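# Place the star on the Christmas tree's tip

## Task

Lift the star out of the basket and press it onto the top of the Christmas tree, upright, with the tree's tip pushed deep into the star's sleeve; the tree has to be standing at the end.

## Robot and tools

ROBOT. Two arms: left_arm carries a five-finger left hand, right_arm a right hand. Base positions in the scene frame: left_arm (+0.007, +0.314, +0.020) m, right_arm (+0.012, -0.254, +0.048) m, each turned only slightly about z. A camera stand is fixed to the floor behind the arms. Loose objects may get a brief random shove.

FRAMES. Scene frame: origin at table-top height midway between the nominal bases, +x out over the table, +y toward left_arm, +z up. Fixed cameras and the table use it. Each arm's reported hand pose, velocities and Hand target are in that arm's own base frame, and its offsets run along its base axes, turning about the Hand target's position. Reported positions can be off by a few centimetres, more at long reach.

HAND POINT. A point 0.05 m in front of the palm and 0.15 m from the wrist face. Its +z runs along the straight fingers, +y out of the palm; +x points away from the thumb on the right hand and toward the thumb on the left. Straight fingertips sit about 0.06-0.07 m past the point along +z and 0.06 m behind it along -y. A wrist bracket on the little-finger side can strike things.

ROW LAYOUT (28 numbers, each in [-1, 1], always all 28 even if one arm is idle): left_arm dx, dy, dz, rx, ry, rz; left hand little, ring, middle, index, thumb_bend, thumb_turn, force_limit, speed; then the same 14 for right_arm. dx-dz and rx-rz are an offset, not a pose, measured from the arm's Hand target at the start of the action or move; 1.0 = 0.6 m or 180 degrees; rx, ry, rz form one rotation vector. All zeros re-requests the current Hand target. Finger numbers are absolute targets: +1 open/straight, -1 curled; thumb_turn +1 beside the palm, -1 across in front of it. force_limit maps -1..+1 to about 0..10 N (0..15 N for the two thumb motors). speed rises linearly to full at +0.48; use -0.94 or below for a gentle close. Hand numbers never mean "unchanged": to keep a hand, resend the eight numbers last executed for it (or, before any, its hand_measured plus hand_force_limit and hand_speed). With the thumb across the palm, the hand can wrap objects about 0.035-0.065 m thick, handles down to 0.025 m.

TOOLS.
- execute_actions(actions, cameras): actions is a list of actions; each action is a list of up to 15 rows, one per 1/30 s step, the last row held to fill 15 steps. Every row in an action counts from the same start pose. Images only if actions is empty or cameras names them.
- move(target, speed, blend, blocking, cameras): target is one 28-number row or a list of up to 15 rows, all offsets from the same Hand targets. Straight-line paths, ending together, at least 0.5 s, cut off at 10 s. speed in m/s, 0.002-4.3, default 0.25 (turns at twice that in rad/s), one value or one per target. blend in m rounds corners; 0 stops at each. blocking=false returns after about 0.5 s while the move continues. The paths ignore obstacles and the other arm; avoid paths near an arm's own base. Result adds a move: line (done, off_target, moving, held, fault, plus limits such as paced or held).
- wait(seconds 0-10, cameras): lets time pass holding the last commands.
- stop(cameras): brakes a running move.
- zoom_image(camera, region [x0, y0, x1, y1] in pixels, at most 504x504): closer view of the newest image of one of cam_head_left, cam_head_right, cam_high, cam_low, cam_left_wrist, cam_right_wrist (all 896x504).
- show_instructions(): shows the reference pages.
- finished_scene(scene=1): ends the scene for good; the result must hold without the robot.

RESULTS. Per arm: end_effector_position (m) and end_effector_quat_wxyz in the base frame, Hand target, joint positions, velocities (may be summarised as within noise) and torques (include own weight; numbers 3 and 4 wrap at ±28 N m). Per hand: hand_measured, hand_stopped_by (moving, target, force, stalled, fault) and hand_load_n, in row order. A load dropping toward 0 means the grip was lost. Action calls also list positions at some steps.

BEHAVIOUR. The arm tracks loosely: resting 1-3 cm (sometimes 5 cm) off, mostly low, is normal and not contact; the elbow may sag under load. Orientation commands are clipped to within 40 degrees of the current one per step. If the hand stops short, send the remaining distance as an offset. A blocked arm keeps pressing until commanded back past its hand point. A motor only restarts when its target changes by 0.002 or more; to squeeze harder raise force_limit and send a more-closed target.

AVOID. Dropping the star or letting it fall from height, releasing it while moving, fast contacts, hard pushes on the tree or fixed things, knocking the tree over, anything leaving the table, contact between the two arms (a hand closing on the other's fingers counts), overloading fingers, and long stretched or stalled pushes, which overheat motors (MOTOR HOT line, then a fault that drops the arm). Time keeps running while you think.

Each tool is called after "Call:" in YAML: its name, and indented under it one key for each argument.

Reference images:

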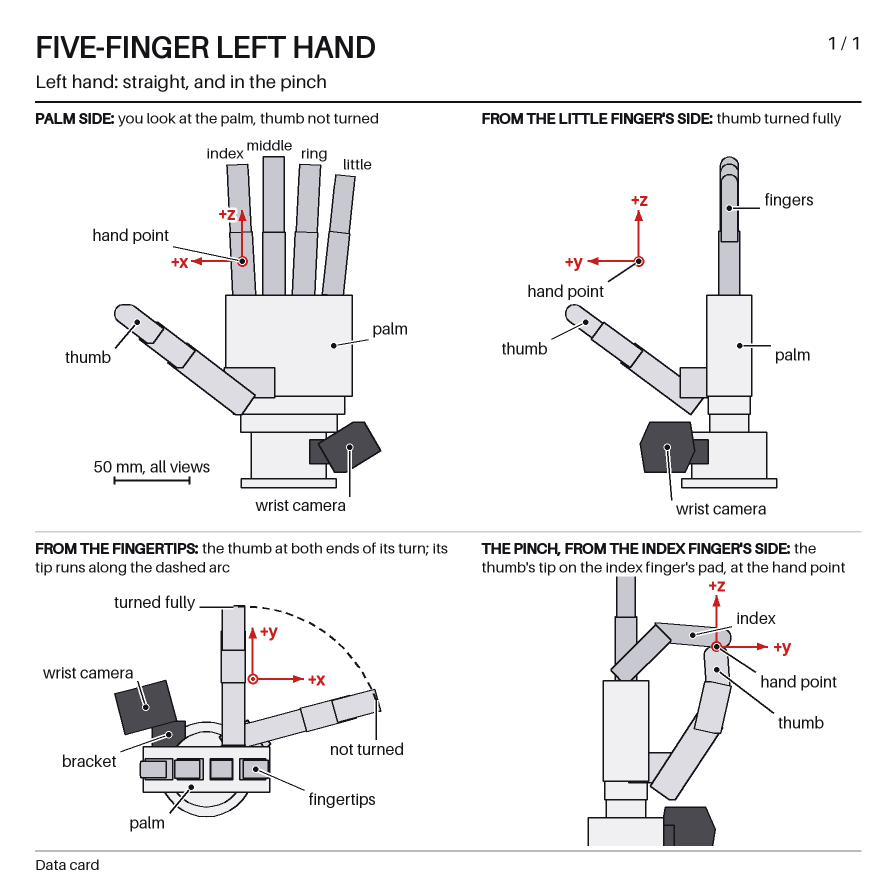

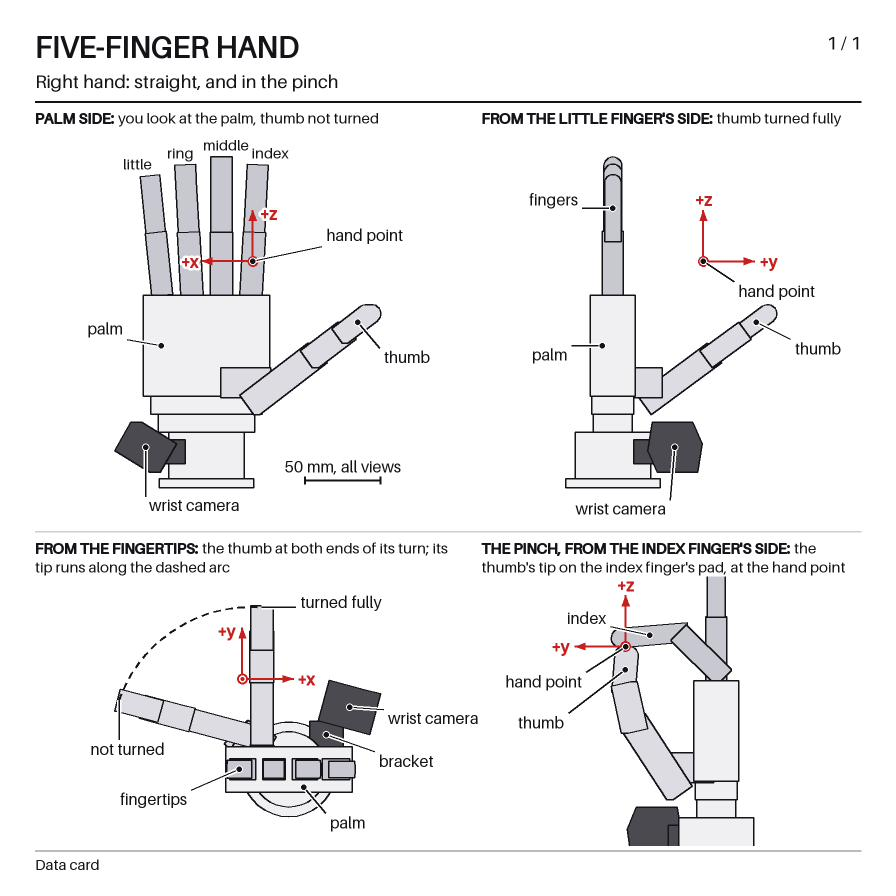

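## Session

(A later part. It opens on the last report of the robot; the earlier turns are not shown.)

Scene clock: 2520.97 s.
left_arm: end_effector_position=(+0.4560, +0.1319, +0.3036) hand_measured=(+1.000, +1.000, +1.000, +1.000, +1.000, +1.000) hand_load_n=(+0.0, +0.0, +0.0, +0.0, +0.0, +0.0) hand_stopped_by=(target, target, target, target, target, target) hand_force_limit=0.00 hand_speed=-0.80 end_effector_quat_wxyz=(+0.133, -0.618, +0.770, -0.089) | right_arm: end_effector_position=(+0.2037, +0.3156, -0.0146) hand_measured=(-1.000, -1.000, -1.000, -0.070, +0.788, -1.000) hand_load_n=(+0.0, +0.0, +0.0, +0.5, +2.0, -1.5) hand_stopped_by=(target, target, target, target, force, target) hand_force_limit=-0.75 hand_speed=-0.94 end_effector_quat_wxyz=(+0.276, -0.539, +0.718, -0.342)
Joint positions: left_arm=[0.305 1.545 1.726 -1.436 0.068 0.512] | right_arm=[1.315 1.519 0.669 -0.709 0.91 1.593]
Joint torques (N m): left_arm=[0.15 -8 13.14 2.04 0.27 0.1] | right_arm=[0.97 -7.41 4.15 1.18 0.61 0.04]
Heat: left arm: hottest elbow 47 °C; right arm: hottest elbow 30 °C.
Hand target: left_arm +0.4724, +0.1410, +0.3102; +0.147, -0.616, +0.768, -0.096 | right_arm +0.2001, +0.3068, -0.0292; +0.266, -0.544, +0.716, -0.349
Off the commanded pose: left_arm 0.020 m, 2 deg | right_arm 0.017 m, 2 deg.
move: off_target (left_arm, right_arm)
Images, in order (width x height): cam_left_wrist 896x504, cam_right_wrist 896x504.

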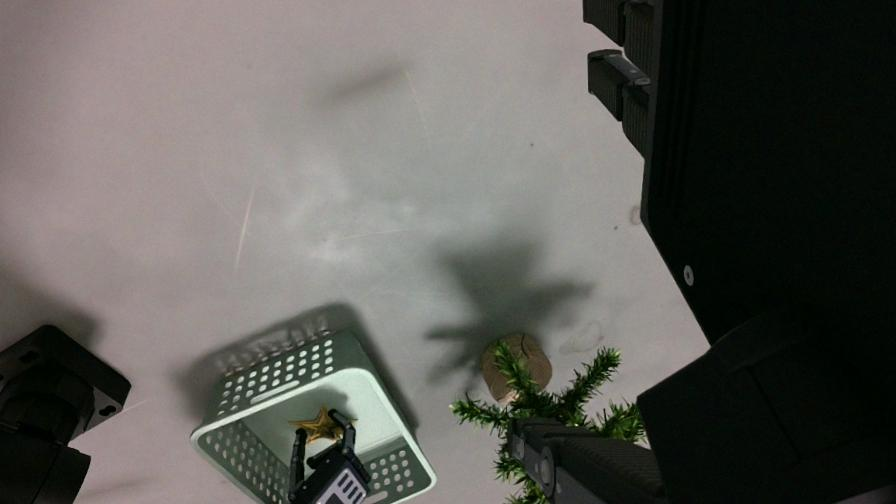

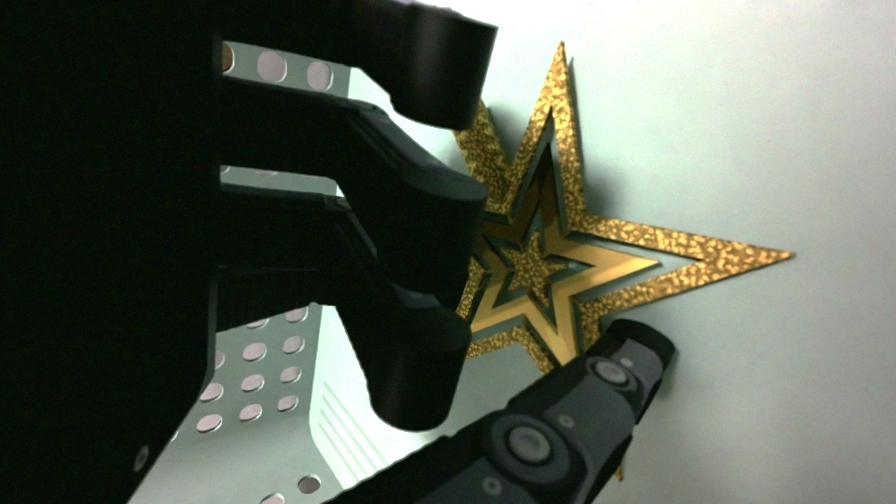

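Call:
move:
  target:
    - [0,0,0,0,0,0,1,1,1,1,1,1,0,-0.8,0,0,0,0,0,0,-1,-1,-1,-0.07,0.7,-1,-0.5,-0.94]
  cameras: ["cam_right_wrist","cam_left_wrist"]
  speed: 0.04

Call:
zoom_image:
  camera: "cam_left_wrist"
  region: [260, 380, 380, 484]

Scene clock: 2532.00 s.
left_arm: end_effector_position=(+0.4560, +0.1319, +0.3036) hand_measured=(+1.000, +1.000, +1.000, +1.000, +1.000, +1.000) hand_load_n=(+0.0, +0.0, +0.0, +0.0, +0.0, +0.0) hand_stopped_by=(target, target, target, target, target, target) hand_force_limit=0.00 hand_speed=-0.80 end_effector_quat_wxyz=(+0.133, -0.618, +0.770, -0.089) | right_arm: end_effector_position=(+0.2033, +0.3159, -0.0146) hand_measured=(-1.000, -1.000, -1.000, -0.070, +0.776, -1.000) hand_load_n=(+0.0, +0.0, +0.0, +1.5, +3.5, -2.0) hand_stopped_by=(target, target, target, target, force, target) hand_force_limit=-0.50 hand_speed=-0.94 end_effector_quat_wxyz=(+0.277, -0.540, +0.718, -0.341)
Joint positions: left_arm=[0.305 1.545 1.726 -1.436 0.068 0.512] | right_arm=[1.316 1.519 0.669 -0.709 0.91 1.593]
Joint torques (N m): left_arm=[-0.15 -8.12 13.11 2.09 0.26 0.11] | right_arm=[0.15 -7.41 4.03 1.13 0.57 0.01]
Heat: left arm: hottest elbow 47 °C; right arm: hottest elbow 30 °C.
Hand target: left_arm +0.4724, +0.1410, +0.3102; +0.147, -0.616, +0.768, -0.096 | right_arm +0.2001, +0.3068, -0.0292; +0.266, -0.544, +0.716, -0.349
Off the commanded pose: left_arm 0.020 m, 2 deg | right_arm 0.018 m, 2 deg.
move: off_target (left_arm, right_arm)
Images, in order (width x height): cam_left_wrist 896x504, cam_right_wrist 896x504.

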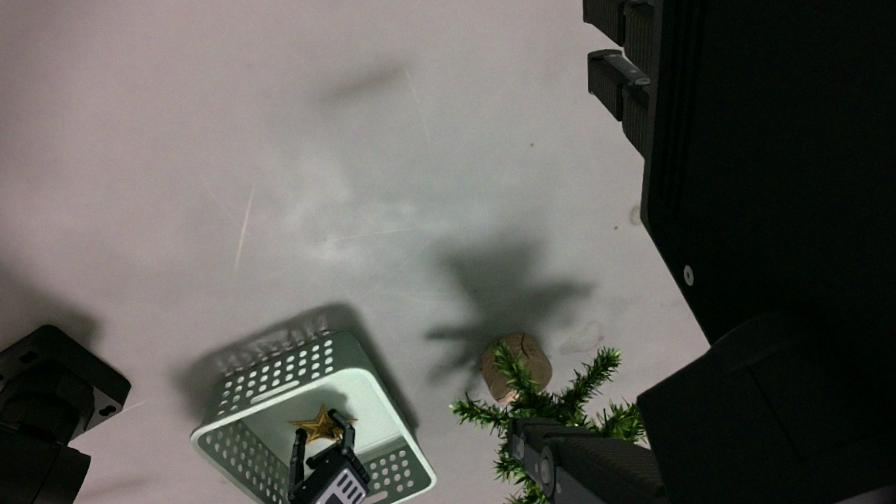

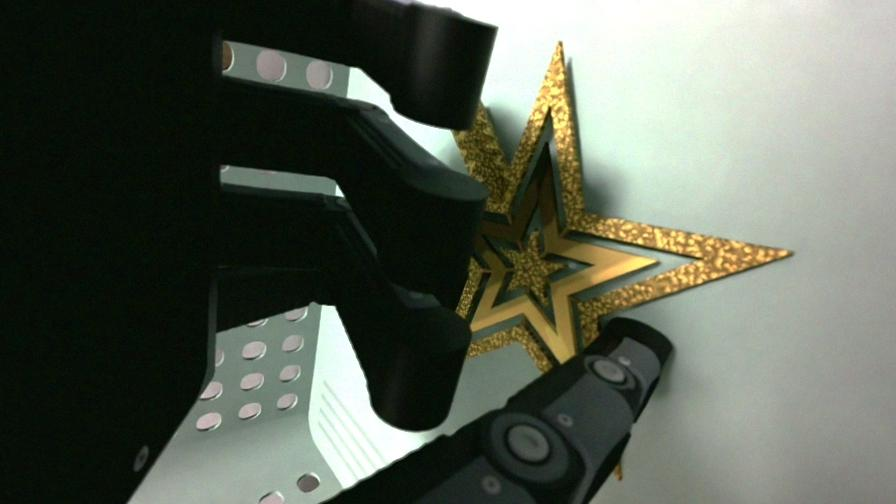

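Scaled by 4.200.

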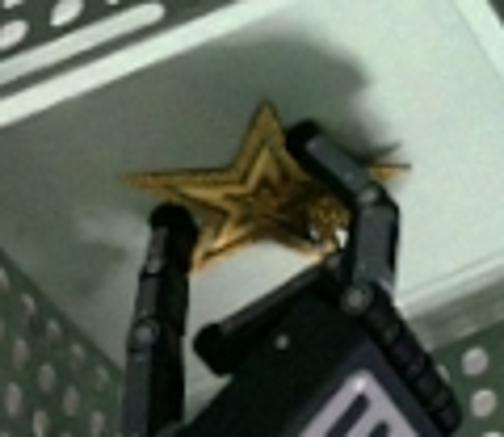

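Call:
move:
  target:
    - [0,0,0,0,0,0,1,1,1,1,1,1,0,-0.8,0.004,0.02,0.09,0,0,0,-1,-1,-1,-0.07,0.7,-1,-0.5,-0.94]
  cameras: ["cam_right_wrist","cam_left_wrist"]
  speed: 0.04

Call:
zoom_image:
  camera: "cam_left_wrist"
  region: [260, 380, 380, 484]

Scene clock: 2543.27 s.
left_arm: end_effector_position=(+0.4560, +0.1319, +0.3036) hand_measured=(+1.000, +1.000, +1.000, +1.000, +1.000, +1.000) hand_load_n=(+0.0, +0.0, +0.0, +0.0, +0.0, +0.0) hand_stopped_by=(target, target, target, target, target, target) hand_force_limit=0.00 hand_speed=-0.80 end_effector_quat_wxyz=(+0.133, -0.618, +0.770, -0.089) | right_arm: end_effector_position=(+0.2002, +0.3039, +0.0137) hand_measured=(-1.000, -1.000, -1.000, -0.070, +0.774, -1.000) hand_load_n=(+0.0, +0.0, +0.0, +0.0, +0.0, +0.0) hand_stopped_by=(target, target, target, target, force, target) hand_force_limit=-0.50 hand_speed=-0.94 end_effector_quat_wxyz=(+0.255, -0.549, +0.711, -0.358)
Joint positions: left_arm=[0.305 1.545 1.726 -1.436 0.068 0.512] | right_arm=[1.316 1.453 0.706 -0.877 0.909 1.598]
Joint torques (N m): left_arm=[-0.09 -7.94 13.2 2 0.27 0.1] | right_arm=[0.97 -9.23 8.66 0.02 0.53 -0.04]
Heat: left arm: hottest elbow 47 °C; right arm: hottest elbow 30 °C.
Hand target: left_arm +0.4724, +0.1410, +0.3102; +0.147, -0.616, +0.768, -0.096 | right_arm +0.2025, +0.3188, +0.0248; +0.266, -0.544, +0.716, -0.348
Off the commanded pose: left_arm 0.020 m, 2 deg | right_arm 0.019 m, 2 deg.
move: off_target (left_arm, right_arm)
Images, in order (width x height): cam_left_wrist 896x504, cam_right_wrist 896x504.

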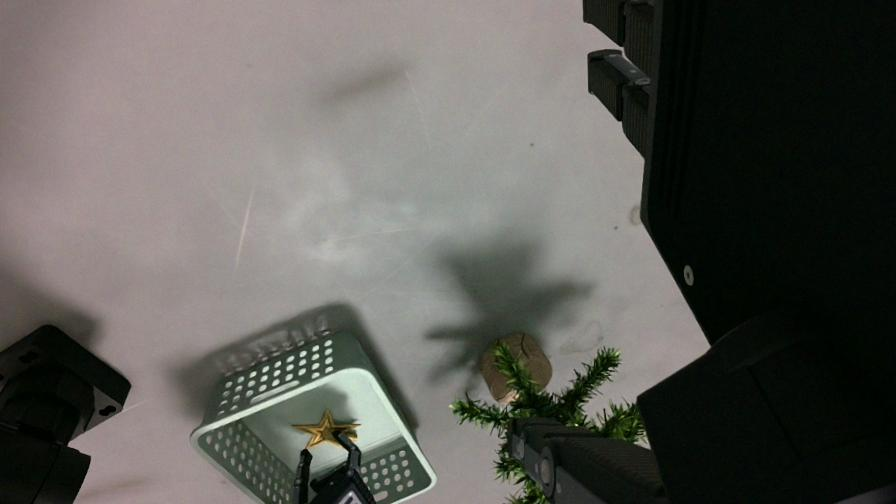

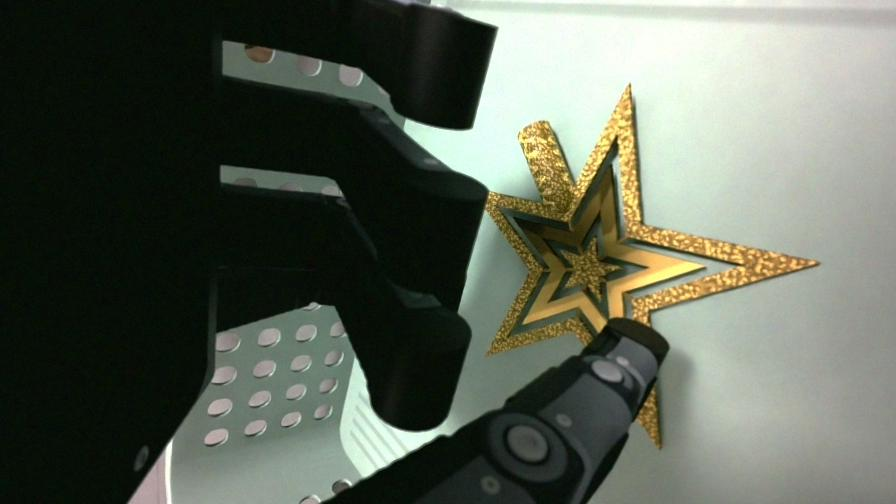

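Scaled by 4.200.

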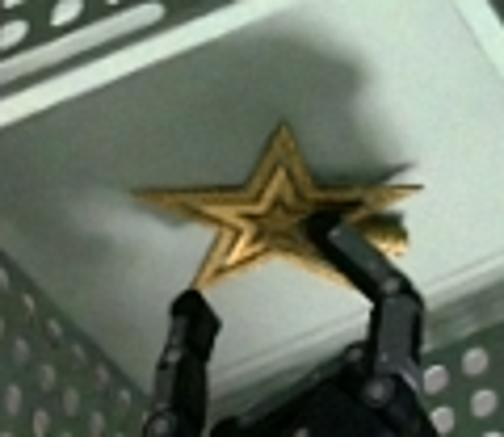

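Call:
move:
  target:
    - [0,0,0,0,0,0,1,1,1,1,1,1,0,-0.8,0,0,0.04,0,0,0,-1,-1,-1,-0.07,0.89,-1,-0.75,-0.5]
    - [0,0,0,0,0,0,1,1,1,1,1,1,0,-0.8,0.0242,-0.0388,0.06,0.0037,0.0134,0,-1,-1,-1,-0.07,0.89,-1,-0.75,-0.5]
    - [0,0,0,0,0,0,1,1,1,1,1,1,0,-0.8,0.0042,-0.0255,0.03,0.0037,0.0134,0,-1,-1,-1,-0.07,0.89,-1,-0.75,-0.5]
    - [0,0,0,0,0,0,1,1,1,1,1,1,0,-0.8,0.0042,-0.0255,-0.04,0.0037,0.0134,0,-1,-1,-1,-0.07,0.89,-1,-0.75,-0.5]
  cameras: ["cam_right_wrist","cam_left_wrist"]
  speed: 0.06

Call:
zoom_image:
  camera: "cam_left_wrist"
  region: [260, 380, 380, 484]

Call:
zoom_image:
  camera: "cam_right_wrist"
  region: [460, 10, 896, 504]

Scene clock: 2622.80 s.
left_arm: end_effector_position=(+0.4560, +0.1319, +0.3036) hand_measured=(+1.000, +1.000, +1.000, +1.000, +1.000, +1.000) hand_load_n=(+0.0, +0.0, +0.0, +0.0, +0.0, +0.0) hand_stopped_by=(target, target, target, target, target, target) hand_force_limit=0.00 hand_speed=-0.80 end_effector_quat_wxyz=(+0.133, -0.618, +0.770, -0.089) | right_arm: end_effector_position=(+0.2082, +0.3044, +0.0086) hand_measured=(-1.000, -1.000, -1.000, -0.070, +0.890, -1.000) hand_load_n=(+0.0, +0.0, +0.0, +0.0, +0.5, +0.0) hand_stopped_by=(target, target, target, target, target, target) hand_force_limit=-0.75 hand_speed=-0.50 end_effector_quat_wxyz=(+0.257, -0.547, +0.725, -0.331)
Joint positions: left_arm=[0.305 1.545 1.726 -1.436 0.068 0.512] | right_arm=[1.269 1.427 0.674 -0.774 0.864 1.526]
Joint torques (N m): left_arm=[0.21 -8 13.09 2.18 0.26 0.1] | right_arm=[0.97 -7.36 5.89 1.11 0.62 0.05]
Heat: left arm: hottest elbow 47 °C; right arm: hottest elbow 34 °C.
Hand target: left_arm +0.4724, +0.1410, +0.3102; +0.147, -0.616, +0.768, -0.096 | right_arm +0.2051, +0.3035, +0.0008; +0.254, -0.549, +0.723, -0.333
Off the commanded pose: left_arm 0.020 m, 2 deg | right_arm 0.008 m, 1 deg.
move: off_target (left_arm)
Images, in order (width x height): cam_left_wrist 896x504, cam_right_wrist 896x504.

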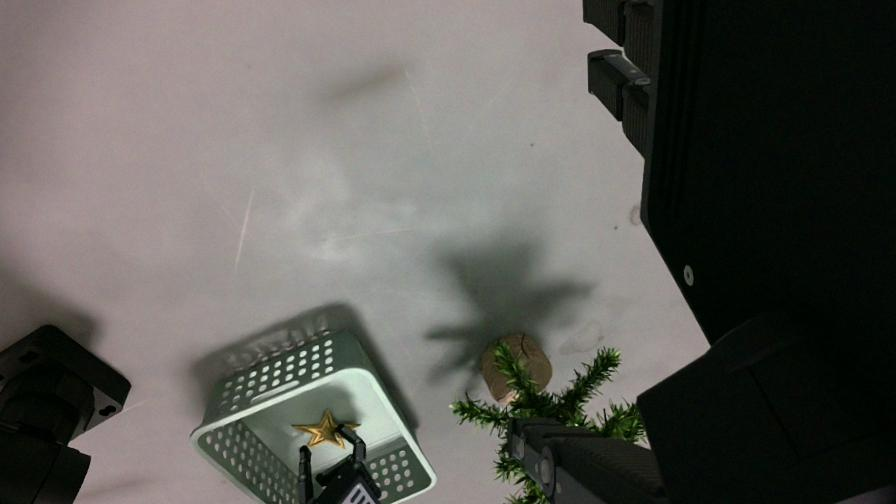

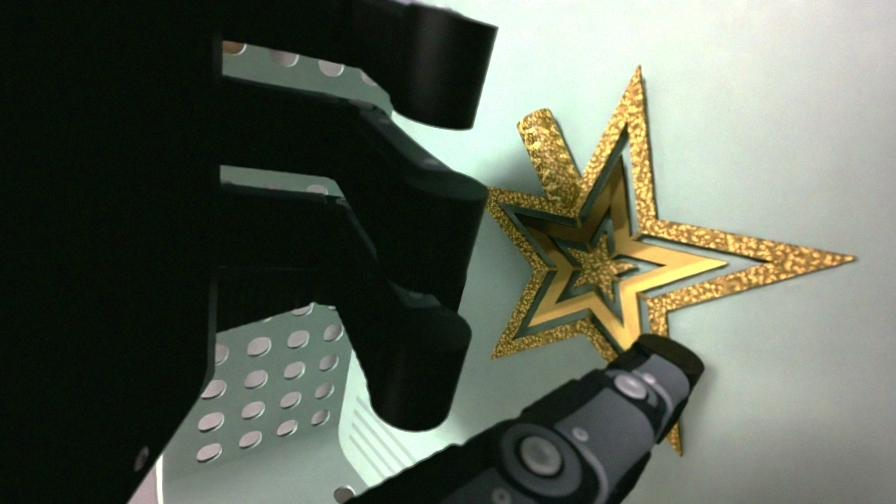

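Scaled by 4.200.

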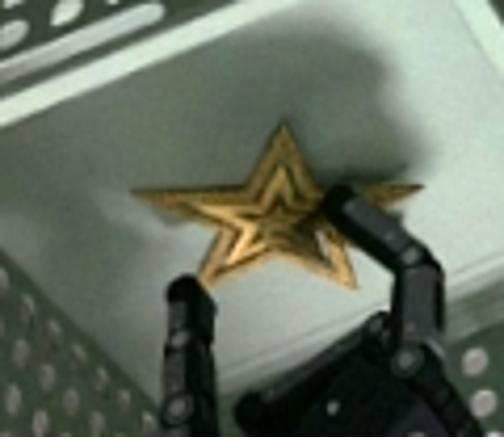

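Scaled by 1.020.

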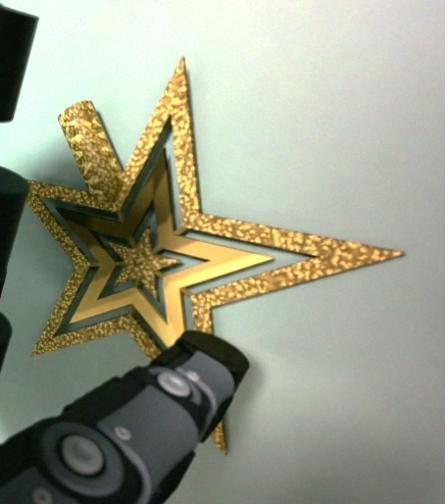

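Call:
move:
  target:
    - [0,0,0,0,0,0,1,1,1,1,1,1,0,-0.8,0,0,0.03,0,0,0,-1,-1,-1,-0.07,0.89,-1,-0.75,-0.5]
    - [0,0,0,0,0,0,1,1,1,1,1,1,0,-0.8,-0.0277,0.0125,0.03,0,0,0,-1,-1,-1,-0.07,0.89,-1,-0.75,-0.5]
    - [0,0,0,0,0,0,1,1,1,1,1,1,0,-0.8,0.0108,-0.0148,0.03,0,0,0,-1,-1,-1,-0.07,0.89,-1,-0.75,-0.5]
    - [0,0,0,0,0,0,1,1,1,1,1,1,0,-0.8,-0.0072,-0.0025,0.01,0,0,0,-1,-1,-1,-0.07,0.89,-1,-0.75,-0.5]
    - [0,0,0,0,0,0,1,1,1,1,1,1,0,-0.8,-0.0072,-0.0025,-0.032,0,0,0,-1,-1,-1,-0.07,0.89,-1,-0.75,-0.5]
  cameras: ["cam_right_wrist","cam_left_wrist"]
  speed: 0.06

Call:
zoom_image:
  camera: "cam_left_wrist"
  region: [260, 380, 380, 484]

Call:
zoom_image:
  camera: "cam_right_wrist"
  region: [460, 10, 896, 504]

Scene clock: 2650.07 s.
left_arm: end_effector_position=(+0.4560, +0.1319, +0.3036) hand_measured=(+1.000, +1.000, +1.000, +1.000, +1.000, +1.000) hand_load_n=(+0.0, +0.0, +0.0, +0.0, +0.0, +0.0) hand_stopped_by=(target, target, target, target, target, target) hand_force_limit=0.00 hand_speed=-0.80 end_effector_quat_wxyz=(+0.133, -0.618, +0.770, -0.089) | right_arm: end_effector_position=(+0.2039, +0.3033, -0.0108) hand_measured=(-1.000, -1.000, -1.000, -0.070, +0.890, -1.000) hand_load_n=(+0.0, +0.0, +0.5, +0.0, +0.0, +0.0) hand_stopped_by=(target, target, target, target, target, target) hand_force_limit=-0.75 hand_speed=-0.50 end_effector_quat_wxyz=(+0.257, -0.547, +0.725, -0.331)
Joint positions: left_arm=[0.305 1.545 1.726 -1.436 0.068 0.512] | right_arm=[1.281 1.472 0.651 -0.719 0.864 1.544]
Joint torques (N m): left_arm=[-0.03 -7.77 13.07 2.1 0.27 0.11] | right_arm=[0.85 -7.3 5.29 0.87 0.67 0.01]
Heat: left arm: hottest elbow 47 °C; right arm: hottest elbow 33 °C.
Hand target: left_arm +0.4724, +0.1410, +0.3102; +0.147, -0.616, +0.768, -0.096 | right_arm +0.2007, +0.3020, -0.0184; +0.254, -0.549, +0.723, -0.333
Off the commanded pose: left_arm 0.020 m, 2 deg | right_arm 0.008 m, 1 deg.
move: off_target (left_arm)
Images, in order (width x height): cam_left_wrist 896x504, cam_right_wrist 896x504.

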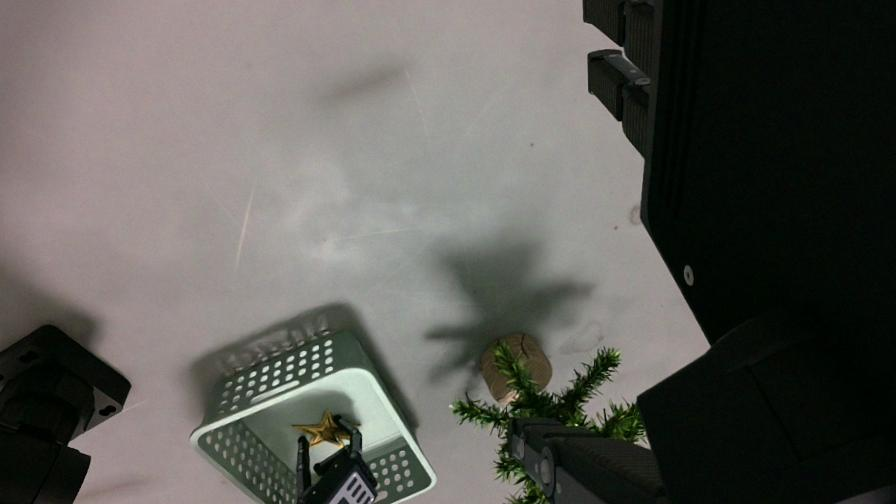

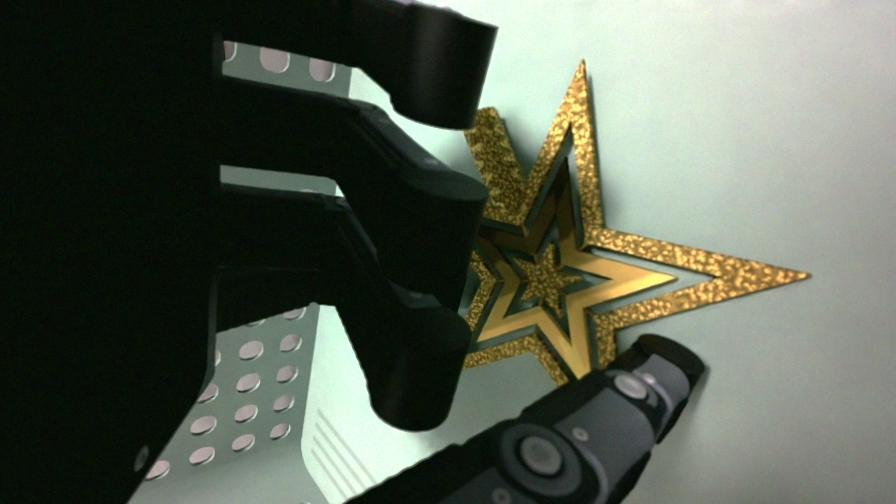

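Scaled by 4.200.

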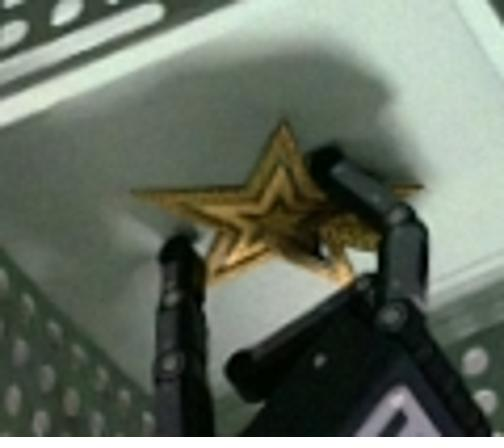

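Scaled by 1.020.

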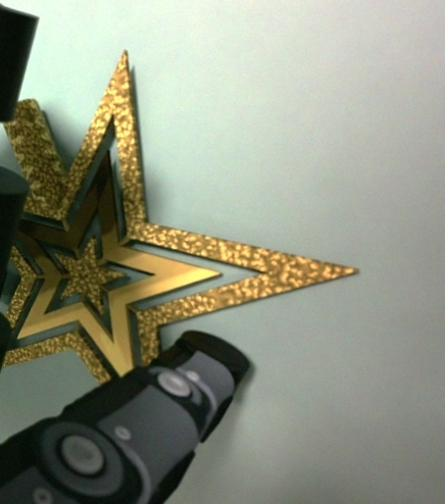

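Call:
move:
  target:
    - [0,0,0,0,0,0,1,1,1,1,1,1,0,-0.8,0,0,0.03,0,0,0,-1,-1,-1,-0.07,0.89,-1,-0.75,-0.5]
    - [0,0,0,0,0,0,1,1,1,1,1,1,0,-0.8,0.0225,-0.0168,0.03,0,0,0,-1,-1,-1,-0.07,0.89,-1,-0.75,-0.5]
    - [0,0,0,0,0,0,1,1,1,1,1,1,0,-0.8,0.0045,-0.0035,0.01,0,0,0,-1,-1,-1,-0.07,0.89,-1,-0.75,-0.5]
    - [0,0,0,0,0,0,1,1,1,1,1,1,0,-0.8,0.0045,-0.0035,-0.004,0,0,0,-1,-1,-1,-0.07,0.89,-1,-0.75,-0.5]
  cameras: ["cam_right_wrist","cam_left_wrist"]
  speed: 0.06

Call:
zoom_image:
  camera: "cam_left_wrist"
  region: [260, 380, 380, 484]

Call:
zoom_image:
  camera: "cam_right_wrist"
  region: [460, 10, 896, 504]

Scene clock: 2668.77 s.
left_arm: end_effector_position=(+0.4560, +0.1319, +0.3036) hand_measured=(+1.000, +1.000, +1.000, +1.000, +1.000, +1.000) hand_load_n=(+0.0, +0.0, +0.0, +0.0, +0.0, +0.0) hand_stopped_by=(target, target, target, target, target, target) hand_force_limit=0.00 hand_speed=-0.80 end_effector_quat_wxyz=(+0.133, -0.618, +0.770, -0.089) | right_arm: end_effector_position=(+0.2066, +0.3015, -0.0132) hand_measured=(-1.000, -1.000, -1.000, -0.070, +0.890, -1.000) hand_load_n=(+0.0, +0.0, +0.0, +0.0, +0.0, +0.0) hand_stopped_by=(target, target, target, target, target, target) hand_force_limit=-0.75 hand_speed=-0.50 end_effector_quat_wxyz=(+0.257, -0.548, +0.724, -0.331)
Joint positions: left_arm=[0.305 1.545 1.726 -1.436 0.068 0.512] | right_arm=[1.271 1.473 0.643 -0.698 0.864 1.527]
Joint torques (N m): left_arm=[0.09 -7.82 13.05 2.07 0.24 0.11] | right_arm=[0.44 -7.59 5.11 0.94 0.66 0.02]
Heat: left arm: hottest elbow 47 °C; right arm: hottest elbow 32 °C.
Hand target: left_arm +0.4724, +0.1410, +0.3102; +0.147, -0.616, +0.768, -0.096 | right_arm +0.2034, +0.2999, -0.0209; +0.253, -0.549, +0.723, -0.333
Off the commanded pose: left_arm 0.020 m, 2 deg | right_arm 0.008 m, 0 deg.
move: off_target (left_arm)
Images, in order (width x height): cam_left_wrist 896x504, cam_right_wrist 896x504.

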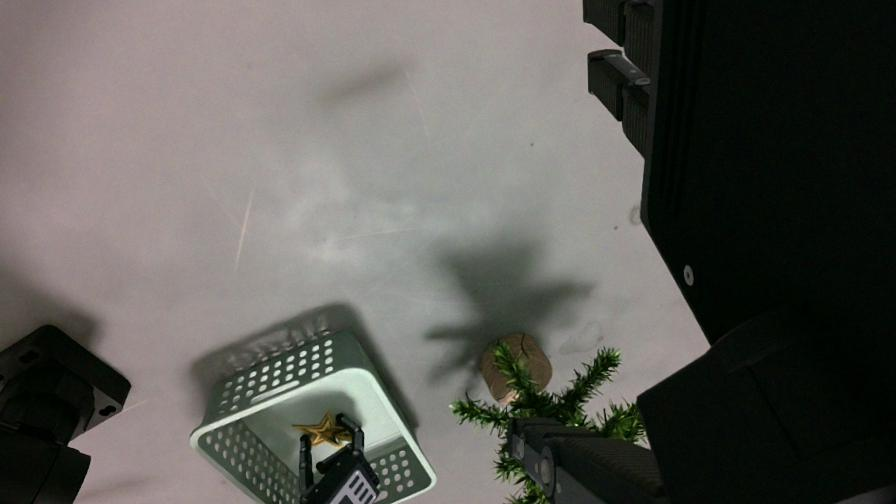

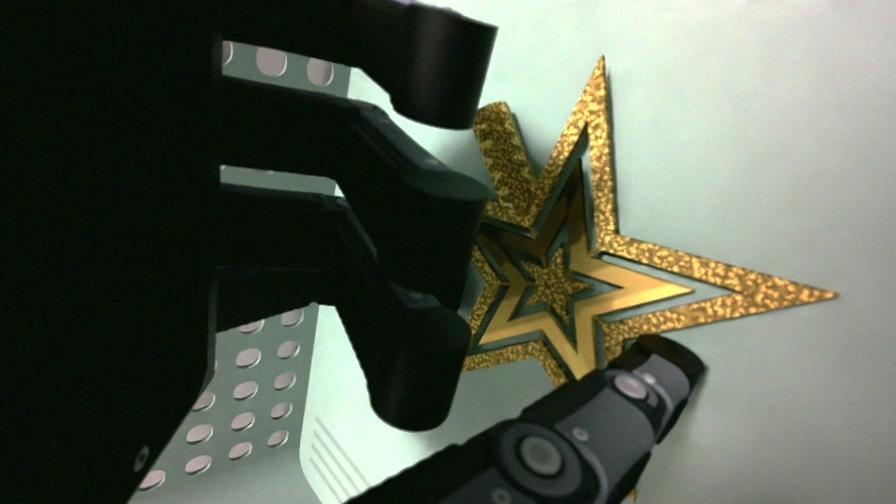

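Scaled by 4.200.

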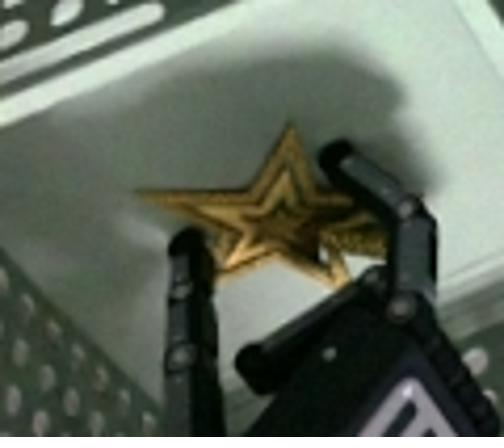

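Scaled by 1.020.

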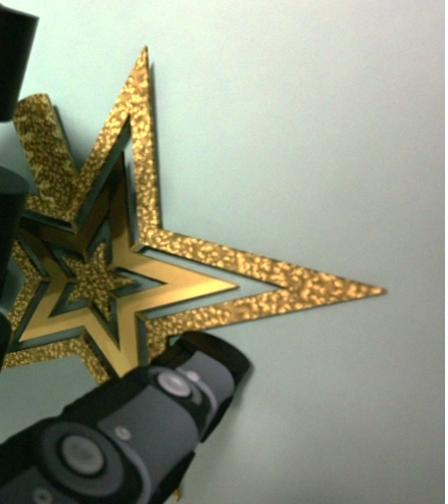

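Call:
move:
  target:
    - [0,0,0,0,0,0,1,1,1,1,1,1,0,-0.8,0,-0.001,-0.0065,0,0,0,-1,-1,-1,-0.07,0.89,-1,-0.75,-0.5]
  cameras: ["cam_right_wrist","cam_left_wrist"]
  speed: 0.06

Call:
zoom_image:
  camera: "cam_left_wrist"
  region: [260, 380, 380, 484]

Scene clock: 2687.23 s.
left_arm: end_effector_position=(+0.4560, +0.1319, +0.3036) hand_measured=(+1.000, +1.000, +1.000, +1.000, +1.000, +1.000) hand_load_n=(+0.0, +0.0, +0.0, +0.0, +0.0, +0.0) hand_stopped_by=(target, target, target, target, target, target) hand_force_limit=0.00 hand_speed=-0.80 end_effector_quat_wxyz=(+0.133, -0.618, +0.770, -0.089) | right_arm: end_effector_position=(+0.2071, +0.3027, -0.0145) hand_measured=(-1.000, -1.000, -1.000, -0.070, +0.890, -1.000) hand_load_n=(+0.0, +0.0, +0.0, -1.5, +0.0, +0.0) hand_stopped_by=(target, target, target, target, target, target) hand_force_limit=-0.75 hand_speed=-0.50 end_effector_quat_wxyz=(+0.259, -0.546, +0.725, -0.330)
Joint positions: left_arm=[0.305 1.545 1.726 -1.436 0.068 0.512] | right_arm=[1.271 1.477 0.642 -0.686 0.865 1.528]
Joint torques (N m): left_arm=[-0.21 -7.82 13.11 2.11 0.27 0.1] | right_arm=[-0.03 -6.95 5.11 0.9 0.68 0.06]
Heat: left arm: hottest elbow 47 °C; right arm: hottest elbow 32 °C.
Hand target: left_arm +0.4724, +0.1410, +0.3102; +0.147, -0.616, +0.768, -0.096 | right_arm +0.2035, +0.2994, -0.0247; +0.254, -0.549, +0.723, -0.333
Off the commanded pose: left_arm 0.020 m, 2 deg | right_arm 0.011 m, 1 deg.
move: off_target (left_arm, right_arm)
Images, in order (width x height): cam_left_wrist 896x504, cam_right_wrist 896x504.

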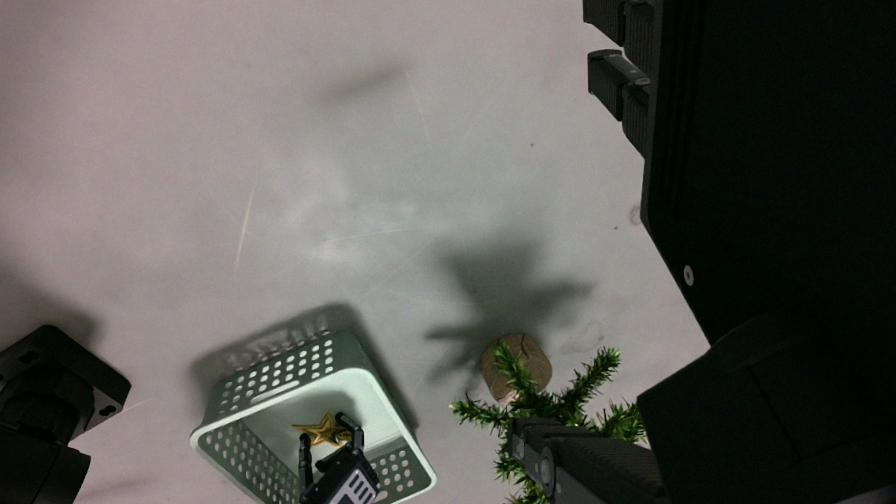

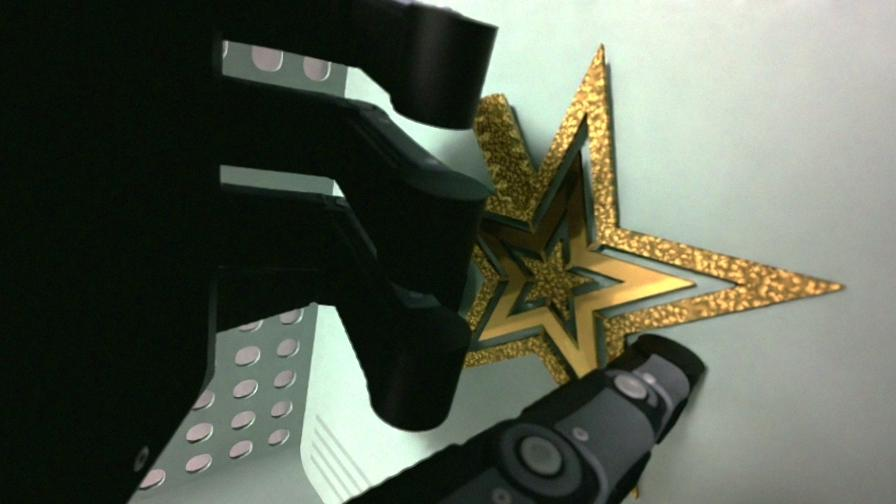

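Scaled by 4.200.

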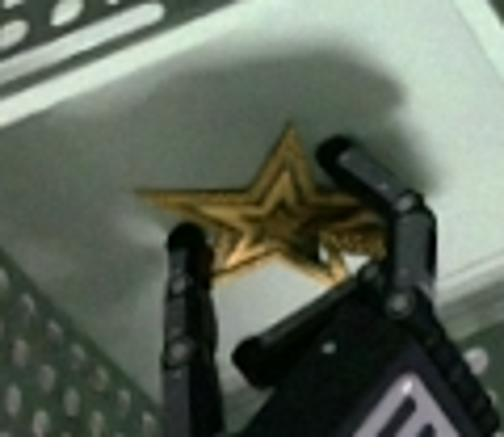

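Call:
execute_actions:
  actions:
    - [[0,0,0,0,0,0,1,1,1,1,1,1,0,-0.8,0,0,-0.003,0,0,0,-1,-1,-1,-0.07,0.89,-1,-0.75,-0.5]]
  cameras: ["cam_right_wrist","cam_left_wrist"]

Scene clock: 2721.70 s.
left_arm: end_effector_position=(+0.4560, +0.1319, +0.3036) hand_measured=(+1.000, +1.000, +1.000, +1.000, +1.000, +1.000) hand_load_n=(+0.0, +0.0, +0.0, +0.0, +0.0, -0.5) hand_stopped_by=(target, target, target, target, target, target) hand_force_limit=0.00 hand_speed=-0.80 end_effector_quat_wxyz=(+0.133, -0.618, +0.770, -0.089) | right_arm: end_effector_position=(+0.2072, +0.3026, -0.0148) hand_measured=(-1.000, -1.000, -1.000, -0.070, +0.890, -1.000) hand_load_n=(+0.0, +0.0, +0.5, -2.0, +0.0, +0.0) hand_stopped_by=(target, target, target, target, target, target) hand_force_limit=-0.75 hand_speed=-0.50 end_effector_quat_wxyz=(+0.260, -0.546, +0.725, -0.330)
Joint positions: left_arm=[0.305 1.545 1.726 -1.436 0.068 0.512] | right_arm=[1.271 1.477 0.64 -0.683 0.866 1.528]
Joint torques (N m): left_arm=[0.21 -8.29 13.04 2.17 0.27 0.12] | right_arm=[0.44 -6.12 5.04 1.1 0.59 -0.02]
Heat: left arm: hottest elbow 47 °C; right arm: hottest elbow 31 °C.
Hand target: left_arm +0.4724, +0.1410, +0.3102; +0.147, -0.616, +0.768, -0.096 | right_arm +0.2034, +0.2993, -0.0265; +0.254, -0.549, +0.723, -0.333
Off the commanded pose: left_arm 0.020 m, 2 deg | right_arm 0.013 m, 1 deg.
Step readings (end_effector_position of left_arm | right_arm):
0: (+0.4560, +0.1319, +0.3036) | (+0.2071, +0.3027, -0.0145)
1: (+0.4560, +0.1319, +0.3036) | (+0.2071, +0.3027, -0.0145)
2: (+0.4560, +0.1319, +0.3036) | (+0.2071, +0.3028, -0.0145)
4: (+0.4560, +0.1319, +0.3036) | (+0.2072, +0.3027, -0.0146)
8: (+0.4560, +0.1319, +0.3036) | (+0.2072, +0.3027, -0.0147)
15: (+0.4560, +0.1319, +0.3036) | (+0.2072, +0.3026, -0.0148)
Images, in order (width x height): cam_left_wrist 896x504, cam_right_wrist 896x504.

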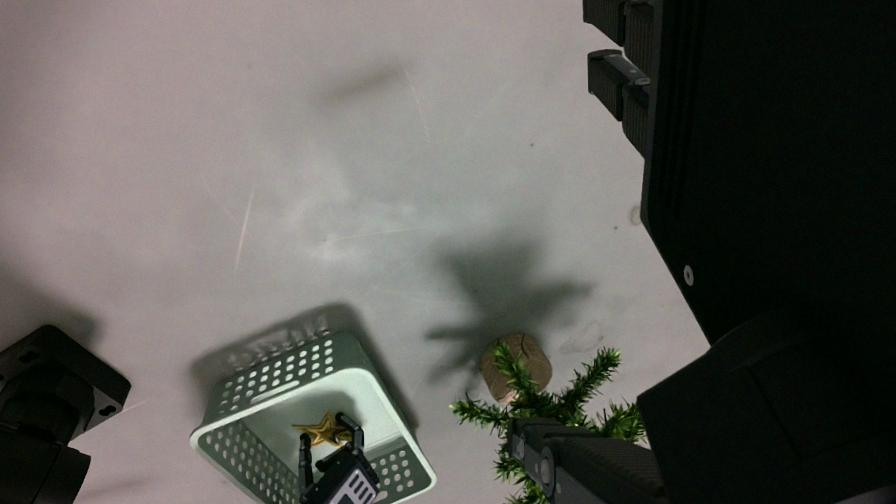

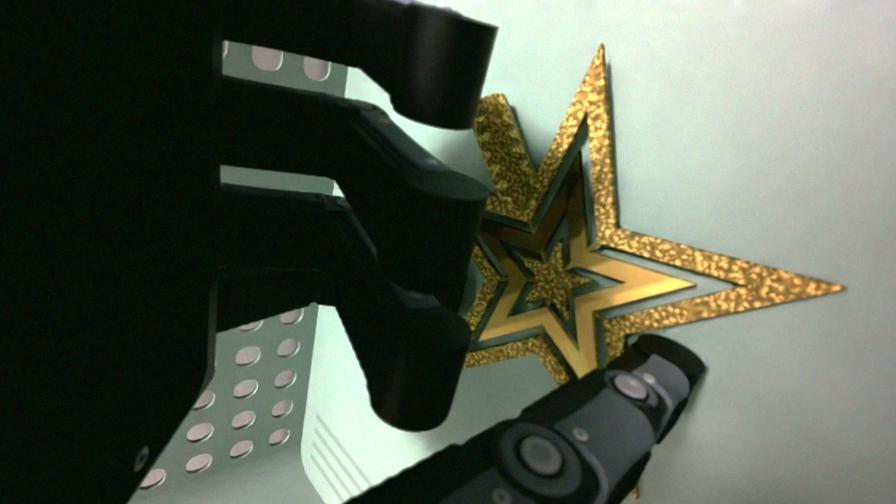

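Call:
zoom_image:
  camera: "cam_left_wrist"
  region: [260, 380, 380, 484]

Scaled by 4.200.

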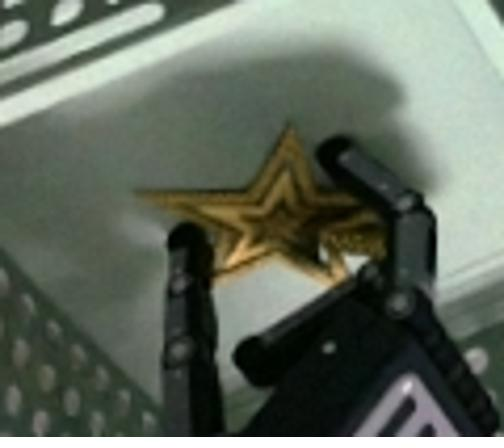

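Call:
execute_actions:
  actions:
    - [[0,0,0,0,0,0,1,1,1,1,1,1,0,-0.8,0,0,0,0,0,0,-1,-1,-1,-0.07,0.83,-1,-0.75,-0.94]]
    - [[0,0,0,0,0,0,1,1,1,1,1,1,0,-0.8,0,0,-0.003,0,0,0,-1,-1,-1,-0.07,0.80,-1,-0.75,-0.94]]
    - [[0,0,0,0,0,0,1,1,1,1,1,1,0,-0.8,0,0,0,0,0,0,-1,-1,-1,-0.07,0.78,-1,-0.75,-0.94]]
  cameras: ["cam_right_wrist","cam_left_wrist"]

Call:
zoom_image:
  camera: "cam_left_wrist"
  region: [260, 380, 380, 484]

Scene clock: 2738.80 s.
left_arm: end_effector_position=(+0.4560, +0.1319, +0.3036) hand_measured=(+1.000, +1.000, +1.000, +1.000, +1.000, +1.000) hand_load_n=(+0.0, +0.0, +0.0, +0.0, +0.0, +0.0) hand_stopped_by=(target, target, target, target, target, target) hand_force_limit=0.00 hand_speed=-0.80 end_effector_quat_wxyz=(+0.133, -0.618, +0.770, -0.089) | right_arm: end_effector_position=(+0.2080, +0.3037, -0.0148) hand_measured=(-1.000, -1.000, -1.000, -0.070, +0.780, -1.000) hand_load_n=(+0.5, +0.0, +0.0, -1.0, +1.0, -0.5) hand_stopped_by=(target, target, target, target, target, target) hand_force_limit=-0.75 hand_speed=-0.94 end_effector_quat_wxyz=(+0.263, -0.545, +0.725, -0.329)
Joint positions: left_arm=[0.305 1.545 1.726 -1.436 0.068 0.512] | right_arm=[1.271 1.479 0.64 -0.677 0.869 1.528]
Joint torques (N m): left_arm=[-0.09 -7.94 13.07 2.03 0.26 0.14] | right_arm=[0.73 -6.59 4.79 1.11 0.4 0.01]
Heat: left arm: hottest elbow 47 °C; right arm: hottest elbow 31 °C.
Hand target: left_arm +0.4724, +0.1410, +0.3102; +0.147, -0.616, +0.768, -0.096 | right_arm +0.2034, +0.2994, -0.0284; +0.254, -0.549, +0.723, -0.333
Off the commanded pose: left_arm 0.020 m, 2 deg | right_arm 0.015 m, 1 deg.
Step readings (end_effector_position of left_arm | right_arm):
0: (+0.4560, +0.1319, +0.3036) | (+0.2072, +0.3026, -0.0148)
1: (+0.4560, +0.1319, +0.3036) | (+0.2072, +0.3026, -0.0148)
2: (+0.4560, +0.1319, +0.3036) | (+0.2072, +0.3026, -0.0148)
4: (+0.4560, +0.1319, +0.3036) | (+0.2072, +0.3026, -0.0148)
8: (+0.4560, +0.1319, +0.3036) | (+0.2072, +0.3026, -0.0148)
15: (+0.4560, +0.1319, +0.3036) | (+0.2072, +0.3026, -0.0148)
16: (+0.4560, +0.1319, +0.3036) | (+0.2072, +0.3026, -0.0148)
17: (+0.4560, +0.1319, +0.3036) | (+0.2072, +0.3027, -0.0148)
19: (+0.4560, +0.1319, +0.3036) | (+0.2075, +0.3031, -0.0147)
23: (+0.4560, +0.1319, +0.3036) | (+0.2079, +0.3034, -0.0148)
30: (+0.4560, +0.1319, +0.3036) | (+0.2079, +0.3036, -0.0148)
31: (+0.4560, +0.1319, +0.3036) | (+0.2079, +0.3036, -0.0148)
32: (+0.4560, +0.1319, +0.3036) | (+0.2079, +0.3036, -0.0148)
34: (+0.4560, +0.1319, +0.3036) | (+0.2080, +0.3037, -0.0148)
38: (+0.4560, +0.1319, +0.3036) | (+0.2080, +0.3037, -0.0148)
45: (+0.4560, +0.1319, +0.3036) | (+0.2080, +0.3037, -0.0148)
Images, in order (width x height): cam_left_wrist 896x504, cam_right_wrist 896x504.

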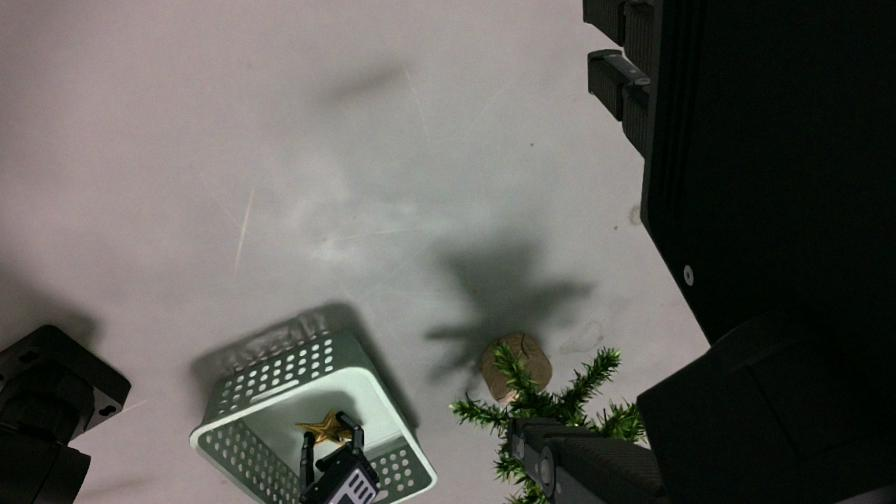

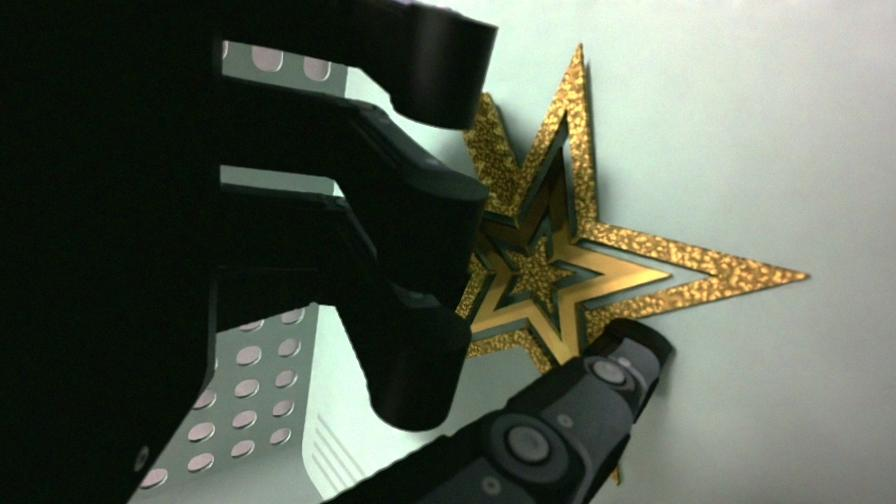

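Scaled by 4.200.

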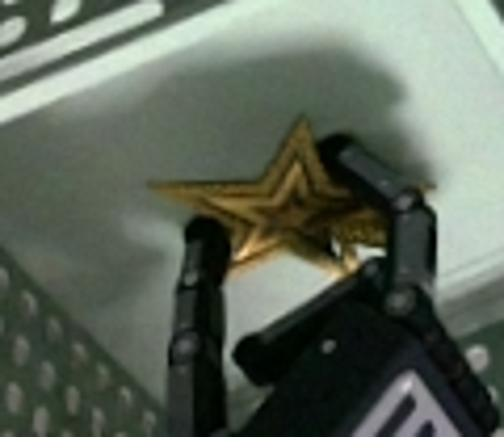

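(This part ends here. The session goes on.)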